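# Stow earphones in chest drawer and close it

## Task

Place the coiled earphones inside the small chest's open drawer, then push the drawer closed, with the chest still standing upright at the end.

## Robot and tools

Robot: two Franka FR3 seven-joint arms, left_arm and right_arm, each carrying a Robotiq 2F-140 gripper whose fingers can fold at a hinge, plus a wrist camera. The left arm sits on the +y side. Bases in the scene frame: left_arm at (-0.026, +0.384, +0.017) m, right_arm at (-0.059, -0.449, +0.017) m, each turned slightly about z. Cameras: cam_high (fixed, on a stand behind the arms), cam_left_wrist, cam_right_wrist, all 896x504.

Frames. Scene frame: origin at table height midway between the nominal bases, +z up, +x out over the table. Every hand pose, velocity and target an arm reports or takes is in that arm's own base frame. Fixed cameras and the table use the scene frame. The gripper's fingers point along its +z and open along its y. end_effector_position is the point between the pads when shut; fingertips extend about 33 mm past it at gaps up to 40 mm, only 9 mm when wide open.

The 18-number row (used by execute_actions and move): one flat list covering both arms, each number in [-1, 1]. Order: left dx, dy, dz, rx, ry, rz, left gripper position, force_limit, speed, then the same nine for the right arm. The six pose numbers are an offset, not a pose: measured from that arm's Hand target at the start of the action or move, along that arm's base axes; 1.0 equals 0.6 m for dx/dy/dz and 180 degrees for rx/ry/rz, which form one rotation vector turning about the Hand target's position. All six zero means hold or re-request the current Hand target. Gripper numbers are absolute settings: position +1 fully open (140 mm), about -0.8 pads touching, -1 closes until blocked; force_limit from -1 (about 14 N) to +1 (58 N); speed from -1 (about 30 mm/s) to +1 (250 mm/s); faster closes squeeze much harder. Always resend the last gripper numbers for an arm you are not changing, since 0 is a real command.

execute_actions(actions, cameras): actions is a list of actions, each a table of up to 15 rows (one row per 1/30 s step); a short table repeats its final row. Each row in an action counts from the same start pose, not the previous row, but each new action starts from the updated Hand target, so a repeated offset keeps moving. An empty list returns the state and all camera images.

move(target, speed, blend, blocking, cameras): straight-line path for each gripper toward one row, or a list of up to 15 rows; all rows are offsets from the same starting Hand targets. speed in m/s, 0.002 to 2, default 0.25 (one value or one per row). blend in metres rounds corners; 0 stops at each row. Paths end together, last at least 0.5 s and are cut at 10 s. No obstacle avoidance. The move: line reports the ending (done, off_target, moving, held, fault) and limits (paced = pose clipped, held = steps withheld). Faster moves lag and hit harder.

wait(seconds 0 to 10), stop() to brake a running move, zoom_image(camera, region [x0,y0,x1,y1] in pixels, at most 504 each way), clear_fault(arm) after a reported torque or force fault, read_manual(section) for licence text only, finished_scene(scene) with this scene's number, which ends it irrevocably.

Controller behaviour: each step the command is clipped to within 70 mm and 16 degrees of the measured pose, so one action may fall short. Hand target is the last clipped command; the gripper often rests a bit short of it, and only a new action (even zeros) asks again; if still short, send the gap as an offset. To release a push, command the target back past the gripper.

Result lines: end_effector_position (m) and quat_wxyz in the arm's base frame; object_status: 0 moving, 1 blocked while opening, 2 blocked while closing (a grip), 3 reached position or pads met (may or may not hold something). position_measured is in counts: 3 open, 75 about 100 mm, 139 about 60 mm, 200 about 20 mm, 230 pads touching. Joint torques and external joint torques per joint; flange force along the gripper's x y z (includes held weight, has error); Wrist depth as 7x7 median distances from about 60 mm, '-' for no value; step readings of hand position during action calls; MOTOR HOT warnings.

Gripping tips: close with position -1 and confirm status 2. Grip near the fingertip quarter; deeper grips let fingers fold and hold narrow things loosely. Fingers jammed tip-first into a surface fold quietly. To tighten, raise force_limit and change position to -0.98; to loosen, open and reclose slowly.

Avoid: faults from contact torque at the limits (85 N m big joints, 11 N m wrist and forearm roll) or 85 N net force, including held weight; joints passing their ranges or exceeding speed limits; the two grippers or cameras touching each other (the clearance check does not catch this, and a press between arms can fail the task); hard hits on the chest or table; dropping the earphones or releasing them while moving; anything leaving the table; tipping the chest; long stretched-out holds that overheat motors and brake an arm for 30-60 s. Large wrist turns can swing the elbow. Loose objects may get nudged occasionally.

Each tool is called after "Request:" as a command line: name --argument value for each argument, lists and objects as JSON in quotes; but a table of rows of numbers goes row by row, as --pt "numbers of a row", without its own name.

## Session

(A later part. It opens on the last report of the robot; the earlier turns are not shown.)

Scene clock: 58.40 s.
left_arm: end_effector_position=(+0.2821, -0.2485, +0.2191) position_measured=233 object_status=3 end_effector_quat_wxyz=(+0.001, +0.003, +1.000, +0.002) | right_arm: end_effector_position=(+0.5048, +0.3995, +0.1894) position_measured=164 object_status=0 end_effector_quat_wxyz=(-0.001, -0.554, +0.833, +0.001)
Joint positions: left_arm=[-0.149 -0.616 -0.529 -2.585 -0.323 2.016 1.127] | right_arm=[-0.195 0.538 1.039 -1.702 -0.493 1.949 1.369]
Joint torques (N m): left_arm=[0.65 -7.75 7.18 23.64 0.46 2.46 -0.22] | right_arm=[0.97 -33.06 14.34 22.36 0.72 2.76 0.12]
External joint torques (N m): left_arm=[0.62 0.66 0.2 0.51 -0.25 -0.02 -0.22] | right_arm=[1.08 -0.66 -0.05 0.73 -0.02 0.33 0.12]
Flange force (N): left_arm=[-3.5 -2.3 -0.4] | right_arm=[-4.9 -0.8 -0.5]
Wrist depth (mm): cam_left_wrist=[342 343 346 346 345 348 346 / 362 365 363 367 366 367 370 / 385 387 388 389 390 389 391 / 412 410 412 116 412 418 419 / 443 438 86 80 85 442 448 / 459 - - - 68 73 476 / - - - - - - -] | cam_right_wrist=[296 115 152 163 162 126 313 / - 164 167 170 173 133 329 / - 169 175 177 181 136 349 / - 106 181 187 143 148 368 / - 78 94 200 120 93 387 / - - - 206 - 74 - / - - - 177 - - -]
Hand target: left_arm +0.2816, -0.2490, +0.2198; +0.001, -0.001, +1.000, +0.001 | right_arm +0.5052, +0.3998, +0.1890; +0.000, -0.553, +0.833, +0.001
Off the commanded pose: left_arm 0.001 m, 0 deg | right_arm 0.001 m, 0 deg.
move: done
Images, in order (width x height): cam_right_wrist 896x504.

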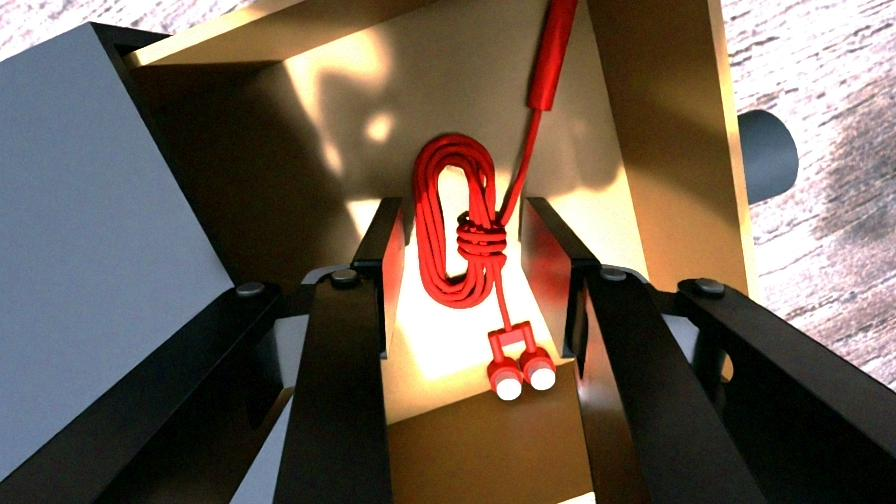

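Request:
move --target '[0.03,-0.03,-0.05,0,0,-0.041,-1,-1,0,0,0,0.25,0,0,0,-0.28,-0.5,-0.7]' --cameras '["cam_right_wrist","cam_high"]'

Scene clock: 63.40 s.
left_arm: end_effector_position=(+0.2983, -0.2664, +0.1893) position_measured=233 object_status=3 end_effector_quat_wxyz=(-0.001, +0.058, +0.998, +0.001) | right_arm: end_effector_position=(+0.5052, +0.4004, +0.3394) position_measured=164 object_status=3 end_effector_quat_wxyz=(+0.001, -0.550, +0.835, +0.002)
Joint positions: left_arm=[-0.15 -0.484 -0.556 -2.571 -0.293 2.128 1.193] | right_arm=[-0.154 0.477 1.098 -1.38 -0.419 1.61 1.316]
Joint velocities: left_arm=[0 0.001 0 0 0 0 0.004] | right_arm=[0.001 0.001 0 0.001 0 -0.004 -0.003]
Joint torques (N m): left_arm=[0.49 -10.29 6.38 23.36 1.12 2.82 0.13] | right_arm=[0.98 -32.15 12.73 23.48 0.67 2.14 -0.27]
External joint torques (N m): left_arm=[0.54 1.48 0.47 0.61 0.46 0.37 0.13] | right_arm=[1.08 -0.17 0.35 1.54 -0.12 -0.31 -0.27]
Flange force (N): left_arm=[-7.7 -2.4 1.8] | right_arm=[-12.3 -5.2 -7.0]
Wrist depth (mm): cam_left_wrist=[315 318 317 318 319 321 321 / 334 337 336 338 340 339 339 / 354 356 357 358 357 361 362 / 379 381 379 116 378 386 387 / 408 400 86 80 85 409 416 / 429 - - - 68 73 441 / - - - - - - -] | cam_right_wrist=[435 441 438 303 443 449 452 / 458 240 277 313 316 475 474 / 247 249 252 330 338 501 502 / 261 261 258 346 143 531 533 / 531 78 94 548 - 93 318 / - - - 593 - 74 - / - - - 634 - - -]
Hand target: left_arm +0.2996, -0.2670, +0.1898; +0.001, +0.064, +0.998, +0.001 | right_arm +0.5052, +0.3998, +0.3390; +0.000, -0.553, +0.833, +0.001
Off the commanded pose: left_arm 0.002 m, 1 deg | right_arm 0.001 m, 0 deg.
move: done
Images, in order (width x height): cam_high 896x504, cam_right_wrist 896x504.

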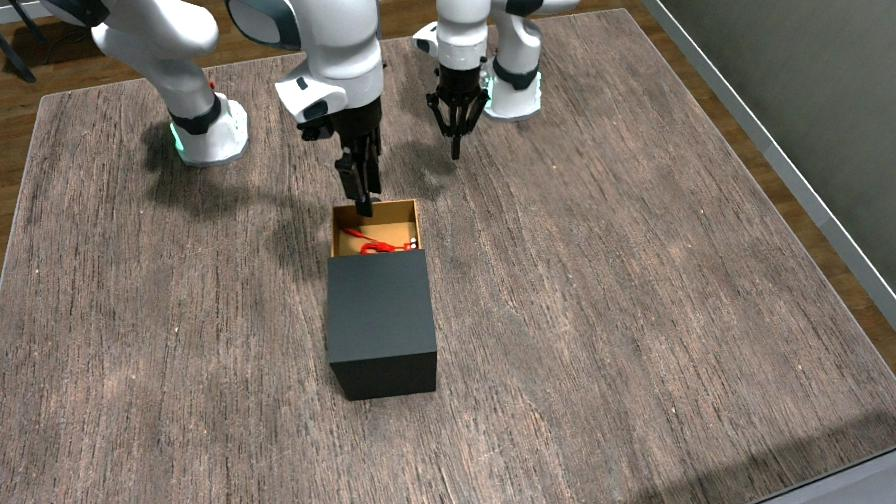

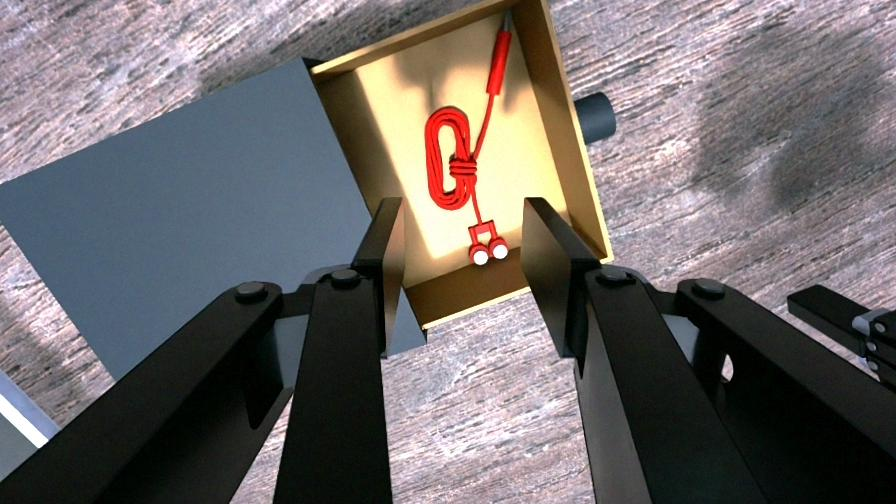

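Request:
zoom_image --camera "cam_right_wrist" --region '[380, 0, 640, 290]'

Scaled by 1.738 from the camera's 896x504 image, which has a finer 1280x720 frame.

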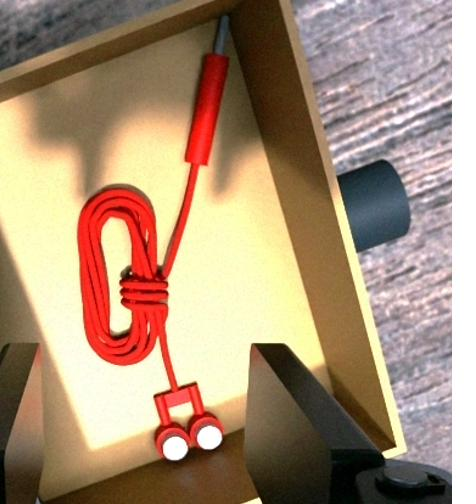

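Request:
move --pt "0.0167 -0.05 -0.003 0 0 0 -1 -1 0 -0.2517 -0.5167 0.0333 0 0 0 -0.28 -0.5 -0.7" --pt "0.0457 -0.3027 -0.0063 0 0 0 -1 -1 0 -0.2517 -0.5167 0.0333 0 0 0 -0.28 -0.5 -0.7" --speed '[0.35,0.25]' --blend '[0.02,0]' --cameras '["cam_left_wrist","cam_high"]'

Scene clock: 85.20 s.
left_arm: end_effector_position=(+0.3271, -0.4492, +0.1862) position_measured=233 object_status=3 end_effector_quat_wxyz=(+0.001, +0.067, +0.998, -0.001) | right_arm: end_effector_position=(+0.3536, +0.0906, +0.3595) position_measured=164 object_status=3 end_effector_quat_wxyz=(+0.000, -0.551, +0.835, +0.001)
Joint positions: left_arm=[-0.112 0.082 -0.844 -2.09 0.074 2.145 0.71] | right_arm=[-0.299 -0.677 0.396 -2.286 0.247 1.644 0.402]
Joint velocities: left_arm=[0 0 -0.001 0 0.001 0 -0.005] | right_arm=[within noise]
Joint torques (N m): left_arm=[0.21 -22.51 -1.18 24.31 1.16 2.47 -0.23] | right_arm=[0.72 -6.41 -7.75 24.45 0.66 2.82 -0.15]
External joint torques (N m): left_arm=[0.3 1.66 0.83 0.6 0.53 -0.03 -0.23] | right_arm=[0.7 0.09 -0.09 0.89 -0.08 0.31 -0.15]
Flange force (N): left_arm=[-8.3 -8.2 2.9] | right_arm=[-1.2 -1.6 -1.7]
Wrist depth (mm): cam_left_wrist=[316 316 316 315 316 316 315 / 335 335 334 333 336 333 334 / 357 358 356 354 356 354 354 / 381 379 379 116 372 379 379 / 408 400 87 80 85 402 406 / 431 - - - 68 73 431 / - - - - - - -] | cam_right_wrist=[457 460 464 466 472 472 477 / 479 485 489 492 495 496 501 / 509 509 515 517 523 526 530 / 537 540 530 549 143 553 558 / 563 78 94 582 - 93 590 / - - - 611 - 74 - / - - - - - - -]
Hand target: left_arm +0.3270, -0.4487, +0.1860; +0.001, +0.064, +0.998, +0.001 | right_arm +0.3542, +0.0898, +0.3590; +0.000, -0.553, +0.833, +0.001
Off the commanded pose: left_arm 0.001 m, 0 deg | right_arm 0.001 m, 0 deg.
move: done; limits=paced
Images, in order (width x height): cam_high 896x504, cam_left_wrist 896x504.

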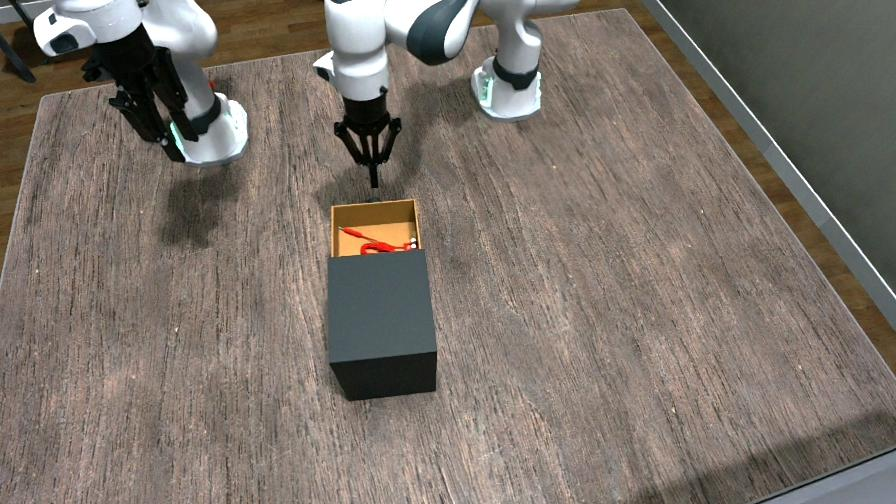

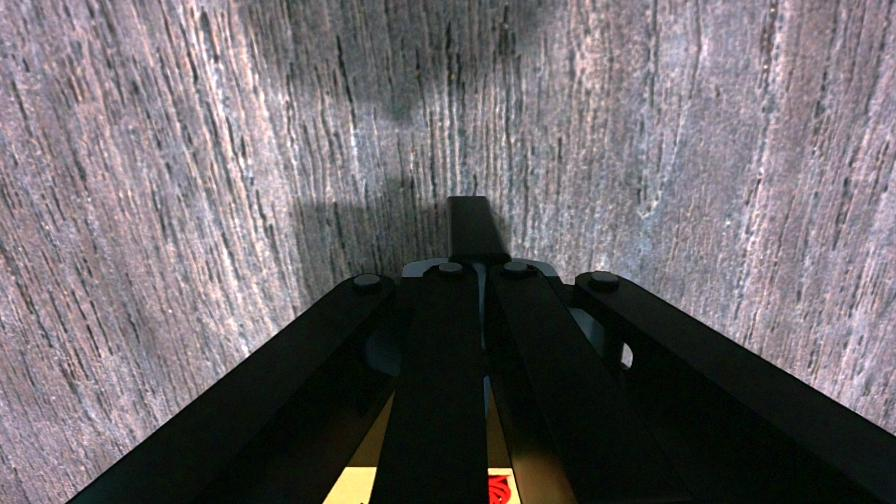

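Request:
move --pt "0.0661 -0.0089 0 0 0 0 -1 -1 0 0 0 0 0 0 0 -0.28 -0.5 -0.7" --pt "0.1734 -0.0235 0 0 0 0 -1 -1 0 0 0 0 0 0 0 -0.28 -0.5 -0.7" --speed '[0.15,0.06]' --blend '[0.005,0]' --cameras '["cam_left_wrist","cam_high"]'

Scene clock: 87.67 s.
left_arm: end_effector_position=(+0.4310, -0.4637, +0.1866) position_measured=233 object_status=3 end_effector_quat_wxyz=(+0.001, +0.062, +0.998, -0.001) | right_arm: end_effector_position=(+0.3536, +0.0906, +0.3595) position_measured=164 object_status=3 end_effector_quat_wxyz=(+0.000, -0.551, +0.835, +0.001)
Joint positions: left_arm=[-0.167 0.366 -0.738 -1.776 0.272 2.04 0.698] | right_arm=[-0.299 -0.677 0.396 -2.286 0.247 1.644 0.401]
Joint velocities: left_arm=[0 0.001 -0.001 0.001 0.003 -0.005 0.001] | right_arm=[within noise]
Joint torques (N m): left_arm=[0.21 -34.24 -6.91 24.22 1.2 2.56 0.01] | right_arm=[0.45 -6.48 -7.63 24.44 0.71 2.81 -0.24]
External joint torques (N m): left_arm=[0.36 1.72 0.85 0.64 0.54 0.04 0.01] | right_arm=[0.42 0.15 0.05 0.82 -0.04 0.29 -0.24]
Flange force (N): left_arm=[-7.9 -6.0 1.8] | right_arm=[-1.2 -1.8 -1.5]
Wrist depth (mm): cam_left_wrist=[316 318 316 318 317 317 316 / 335 335 336 336 337 336 336 / 356 358 358 357 357 357 357 / 383 383 375 116 378 382 385 / 410 404 86 80 85 405 411 / 435 - - - 68 73 432 / - - - - - - -] | cam_right_wrist=[458 461 466 468 471 472 475 / 481 486 488 490 496 498 501 / 510 511 517 518 521 525 530 / 537 539 530 551 143 558 564 / 563 78 94 579 - 93 591 / - - - 617 - 74 - / - - - 657 - - -]
Hand target: left_arm +0.4311, -0.4628, +0.1860; +0.001, +0.064, +0.998, +0.001 | right_arm +0.3542, +0.0898, +0.3590; +0.000, -0.553, +0.833, +0.001
Off the commanded pose: left_arm 0.001 m, 0 deg | right_arm 0.001 m, 0 deg.
move: done
Images, in order (width x height): cam_high 896x504, cam_left_wrist 896x504.

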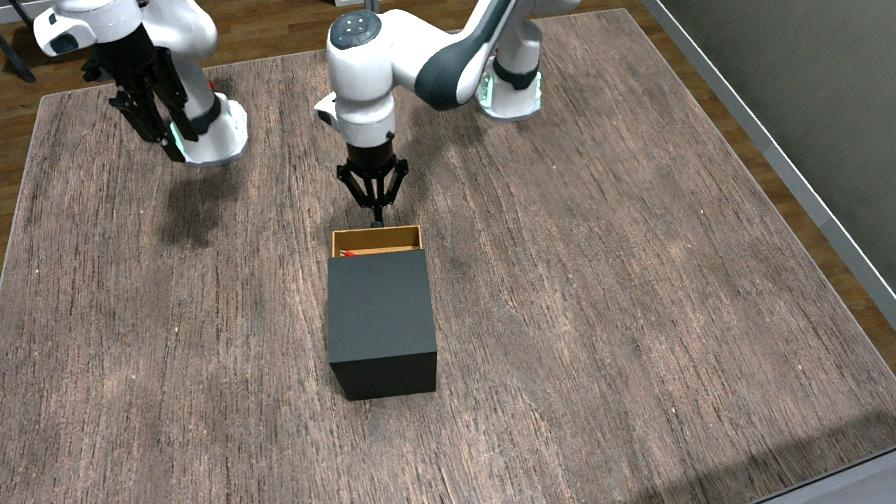

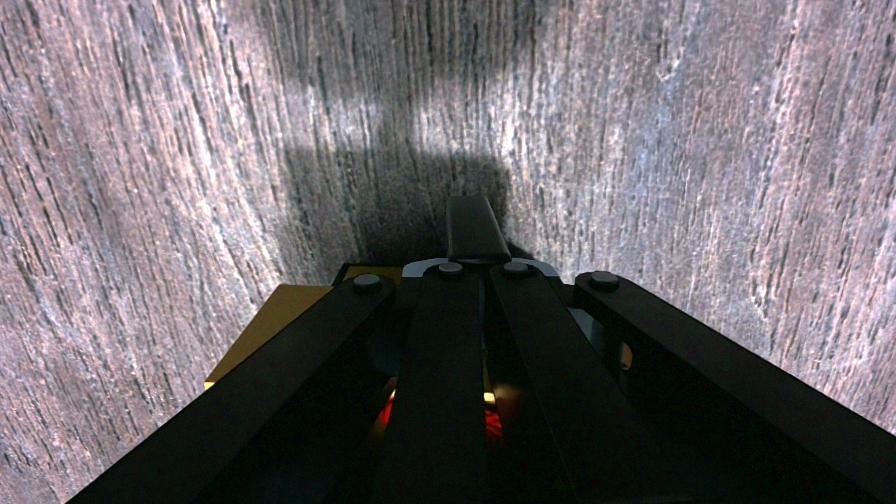

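Request:
move --target '[0.0875,-0.0118,0,0,0,0,-1,-1,0,0,0,0,0,0,0,-0.28,-0.5,-0.7]' --speed 0.08 --cameras '["cam_left_wrist","cam_high"]'

Scene clock: 89.23 s.
left_arm: end_effector_position=(+0.4838, -0.4705, +0.1866) position_measured=233 object_status=3 end_effector_quat_wxyz=(+0.001, +0.059, +0.998, -0.001) | right_arm: end_effector_position=(+0.3536, +0.0906, +0.3595) position_measured=164 object_status=3 end_effector_quat_wxyz=(+0.000, -0.551, +0.835, +0.001)
Joint positions: left_arm=[-0.211 0.507 -0.691 -1.576 0.341 1.962 0.718] | right_arm=[-0.299 -0.677 0.396 -2.286 0.247 1.644 0.401]
Joint velocities: left_arm=[0.001 -0.001 0.001 0 0.002 -0.004 0.003] | right_arm=[within noise]
Joint torques (N m): left_arm=[0.24 -39.95 -9.29 24.02 1.19 2.46 0.22] | right_arm=[0.48 -6.45 -7.68 24.42 0.71 2.82 -0.25]
External joint torques (N m): left_arm=[0.6 1.91 0.54 0.69 0.5 -0.05 0.22] | right_arm=[0.45 0.05 -0.01 0.85 -0.04 0.3 -0.25]
Flange force (N): left_arm=[-8.6 -5.4 0.9] | right_arm=[-1.0 -1.6 -1.5]
Wrist depth (mm): cam_left_wrist=[318 317 318 319 319 319 317 / 337 337 339 336 337 336 336 / 361 357 360 353 358 357 358 / 383 381 371 109 332 384 381 / 412 404 87 80 85 404 410 / 438 - - - 68 73 438 / - - - - - - -] | cam_right_wrist=[460 463 465 468 472 472 472 / 482 485 490 491 495 499 499 / 510 512 517 517 524 527 532 / 537 544 531 551 143 554 559 / 563 78 94 582 - 93 589 / - - - 621 - 74 - / - - - 670 - - -]
Hand target: left_arm +0.4836, -0.4698, +0.1860; +0.001, +0.064, +0.998, +0.001 | right_arm +0.3542, +0.0898, +0.3590; +0.000, -0.553, +0.833, +0.001
Off the commanded pose: left_arm 0.001 m, 1 deg | right_arm 0.001 m, 0 deg.
move: done
Images, in order (width x height): cam_high 896x504, cam_left_wrist 896x504.

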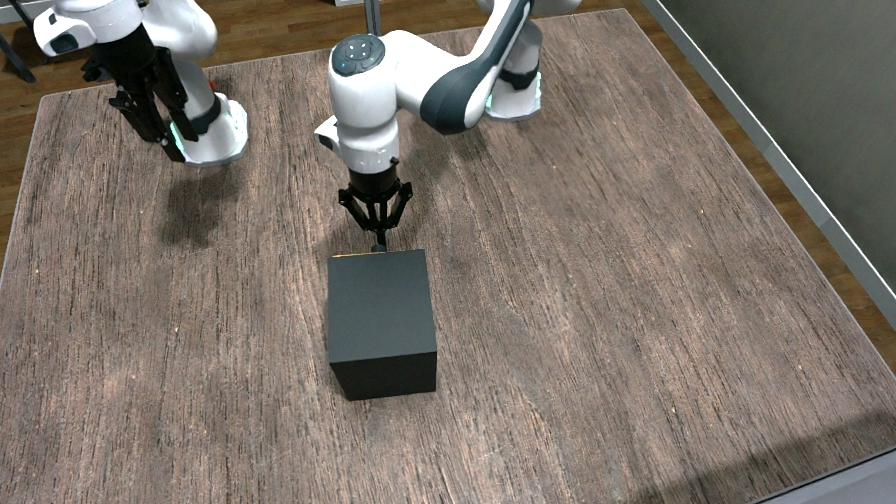

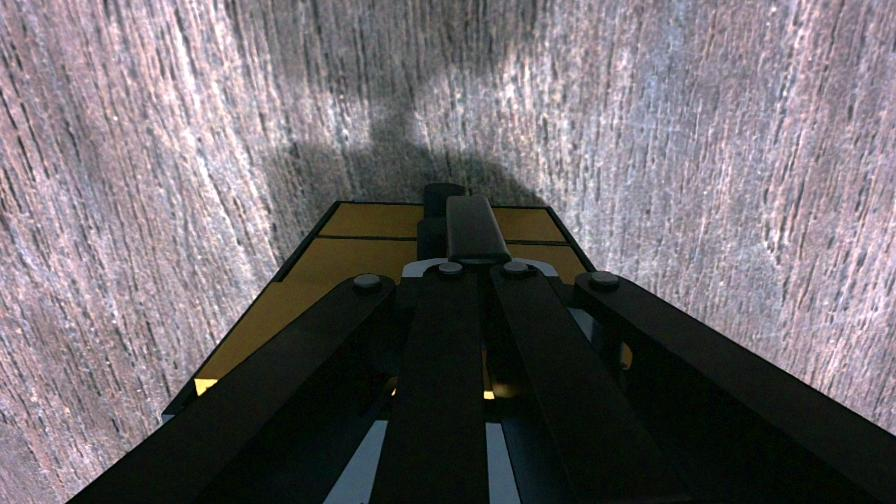

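Request:
move --target '[0.0165,-0.0022,0,0,0,0,-1,-1,0,0,0,0,0,0,0,-0.28,-0.5,-0.7]' --speed 0.04 --cameras '["cam_left_wrist","cam_high"]'

Scene clock: 90.43 s.
left_arm: end_effector_position=(+0.4909, -0.4735, +0.1865) position_measured=233 object_status=3 end_effector_quat_wxyz=(-0.001, +0.061, +0.998, -0.001) | right_arm: end_effector_position=(+0.3536, +0.0906, +0.3595) position_measured=164 object_status=3 end_effector_quat_wxyz=(+0.000, -0.551, +0.835, +0.001)
Joint positions: left_arm=[-0.221 0.535 -0.686 -1.535 0.351 1.944 0.725] | right_arm=[-0.299 -0.677 0.396 -2.286 0.247 1.644 0.401]
Joint velocities: left_arm=[-0.003 0.002 0 0.002 0.001 -0.003 0.004] | right_arm=[within noise]
Joint torques (N m): left_arm=[1.15 -40.85 -8.4 23.57 1.76 2.7 0.13] | right_arm=[0.46 -6.46 -7.65 24.45 0.71 2.82 -0.22]
External joint torques (N m): left_arm=[1.14 2.22 1.54 0.13 1.05 0.19 0.13] | right_arm=[0.45 0.19 0.08 0.8 -0.03 0.29 -0.22]
Flange force (N): left_arm=[-7.7 -3.7 3.0] | right_arm=[-1.3 -1.9 -1.4]
Wrist depth (mm): cam_left_wrist=[318 318 318 317 319 318 318 / 338 337 339 338 337 338 337 / 359 358 360 349 359 359 358 / 381 382 298 111 311 381 383 / 410 401 86 80 85 402 409 / 434 - - - 68 73 436 / - - - - - - -] | cam_right_wrist=[458 461 466 464 468 470 473 / 484 484 490 490 494 498 501 / 511 509 515 518 523 527 531 / 537 542 529 549 143 557 560 / 565 78 94 581 - 93 587 / - - - 618 - 74 - / - - - 665 - - -]
Hand target: left_arm +0.4935, -0.4712, +0.1860; +0.001, +0.064, +0.998, +0.001 | right_arm +0.3542, +0.0898, +0.3590; +0.000, -0.553, +0.833, +0.001
Off the commanded pose: left_arm 0.003 m, 0 deg | right_arm 0.001 m, 0 deg.
move: done
Images, in order (width x height): cam_high 896x504, cam_left_wrist 896x504.

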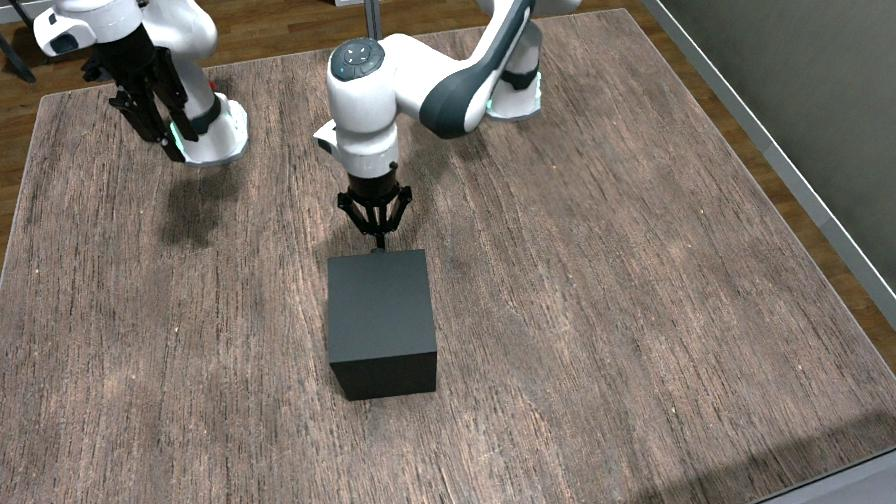

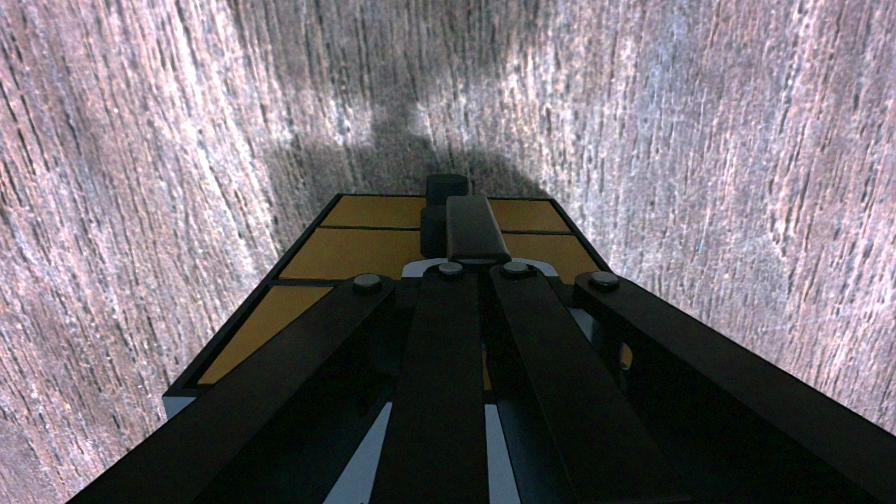

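Request:
zoom_image --camera "cam_left_wrist" --region '[150, 170, 650, 440]'

Scaled by 1.008 from the camera's 896x504 image, which has a finer 1280x720 frame.

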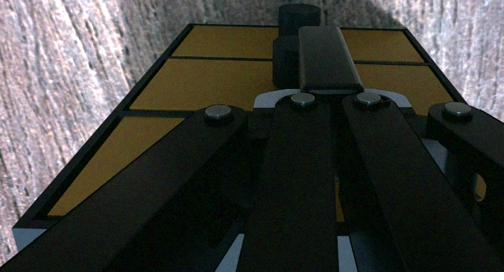

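Request:
move --target '[0.0066,-0.0009,0,0,0,0,-1,-1,0,0,0,0,0,0,0,-0.28,-0.5,-0.7]' --speed 0.02

Scene clock: 91.73 s.
left_arm: end_effector_position=(+0.4919, -0.4741, +0.1866) position_measured=233 object_status=3 end_effector_quat_wxyz=(-0.003, +0.062, +0.998, +0.000) | right_arm: end_effector_position=(+0.3536, +0.0906, +0.3595) position_measured=164 object_status=3 end_effector_quat_wxyz=(+0.000, -0.551, +0.835, +0.001)
Joint positions: left_arm=[-0.226 0.545 -0.686 -1.518 0.354 1.931 0.728] | right_arm=[-0.299 -0.677 0.396 -2.286 0.247 1.644 0.401]
Joint torques (N m): left_arm=[1.89 -40.58 -7.61 24.57 2.2 3.64 0.11] | right_arm=[0.5 -6.43 -7.67 24.44 0.72 2.81 -0.19]
External joint torques (N m): left_arm=[1.85 2.75 2.39 1.22 1.5 1.14 0.11] | right_arm=[0.49 0.11 0.04 0.82 -0.03 0.28 -0.19]
Flange force (N): left_arm=[-12.8 -6.1 4.3] | right_arm=[-1.2 -1.6 -1.5]
Wrist depth (mm): cam_left_wrist=[318 318 318 318 319 319 318 / 335 336 338 339 338 339 338 / 358 358 356 353 359 359 357 / 381 381 303 111 308 382 382 / 406 404 86 80 85 402 411 / 434 - - - 68 73 435 / - - - - - - -] | cam_right_wrist=[460 461 465 466 470 474 477 / 481 485 488 491 494 496 501 / 509 512 512 519 523 526 529 / 539 539 530 544 143 554 558 / 561 78 94 583 - 93 587 / - - - 620 - 74 - / - - - 655 - - -]
Hand target: left_arm +0.4974, -0.4717, +0.1860; +0.001, +0.064, +0.998, +0.001 | right_arm +0.3542, +0.0898, +0.3590; +0.000, -0.553, +0.833, +0.001
Off the commanded pose: left_arm 0.006 m, 0 deg | right_arm 0.001 m, 0 deg.
move: off_target (left_arm)

Request:
move --target '[-0.2,0.027,0.03,0,0,0,-1,-1,0,0,0,0,0,0,0,-0.28,-0.5,-0.7]' --speed 0.2 --cameras '["cam_left_wrist","cam_high"]'

Scene clock: 93.37 s.
left_arm: end_effector_position=(+0.3768, -0.4550, +0.2037) position_measured=233 object_status=3 end_effector_quat_wxyz=(+0.000, +0.067, +0.998, +0.003) | right_arm: end_effector_position=(+0.3536, +0.0906, +0.3595) position_measured=164 object_status=3 end_effector_quat_wxyz=(+0.000, -0.551, +0.835, +0.001)
Joint positions: left_arm=[-0.126 0.205 -0.801 -1.921 0.171 2.054 0.707] | right_arm=[-0.299 -0.677 0.396 -2.286 0.247 1.644 0.401]
Joint velocities: left_arm=[0 0 0.001 0.001 -0.002 0.005 0] | right_arm=[within noise]
Joint torques (N m): left_arm=[1.06 -28.81 -4.31 23.58 0.27 2.84 0.03] | right_arm=[0.5 -6.41 -7.67 24.47 0.71 2.82 -0.21]
External joint torques (N m): left_arm=[1.01 0.62 0.27 -0.39 -0.4 0.36 0.03] | right_arm=[0.5 0.23 0.09 0.8 -0.03 0.29 -0.21]
Flange force (N): left_arm=[0.8 2.6 1.4] | right_arm=[-1.4 -2.0 -1.4]
Wrist depth (mm): cam_left_wrist=[331 330 330 331 333 333 334 / 349 351 351 352 352 354 357 / 371 373 373 375 374 374 375 / 395 400 395 116 392 400 401 / 422 420 87 80 85 427 431 / 449 - - - 68 73 457 / - - - - - - -] | cam_right_wrist=[458 462 464 468 468 471 476 / 481 487 490 492 495 495 499 / 508 512 517 520 520 527 529 / 537 542 529 549 143 558 563 / 566 78 94 582 - 93 587 / - - - 618 - 74 - / - - - 660 - - -]
Hand target: left_arm +0.3774, -0.4555, +0.2040; +0.001, +0.064, +0.998, +0.001 | right_arm +0.3542, +0.0898, +0.3590; +0.000, -0.553, +0.833, +0.001
Off the commanded pose: left_arm 0.001 m, 0 deg | right_arm 0.001 m, 0 deg.
move: done
Images, in order (width x height): cam_high 896x504, cam_left_wrist 896x504.

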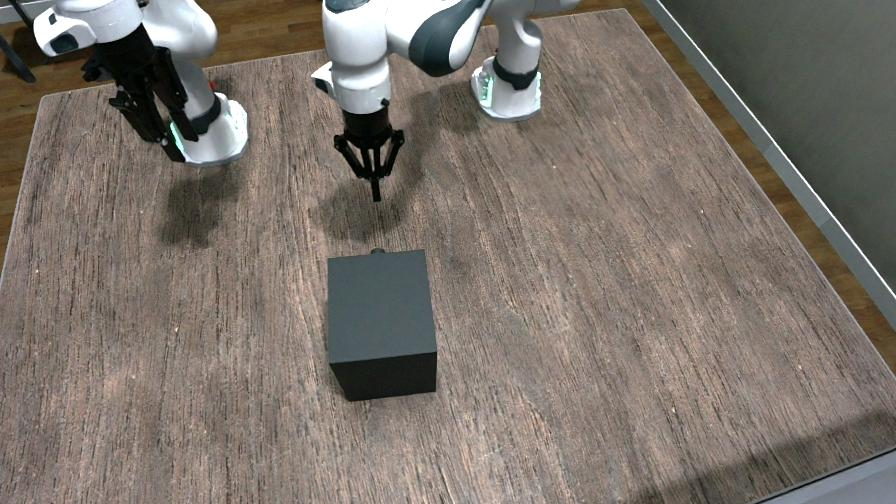

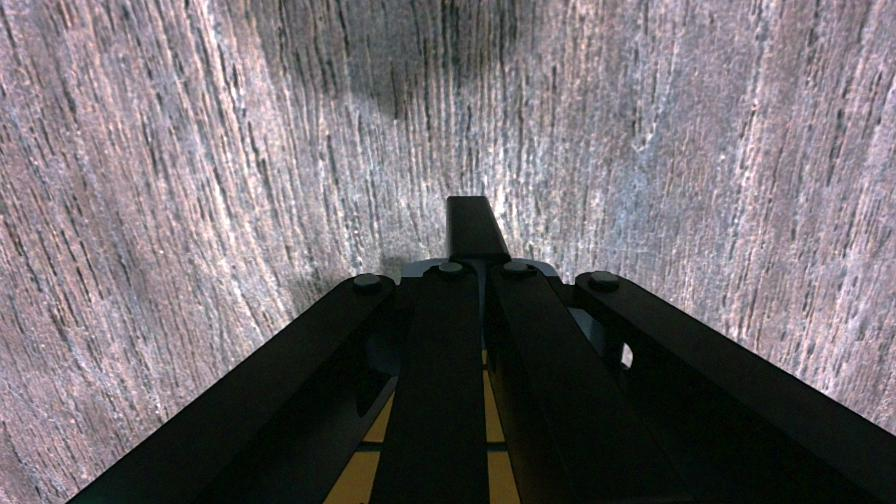

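Request:
finished_scene --scene 1

The scene is finished: the task was done.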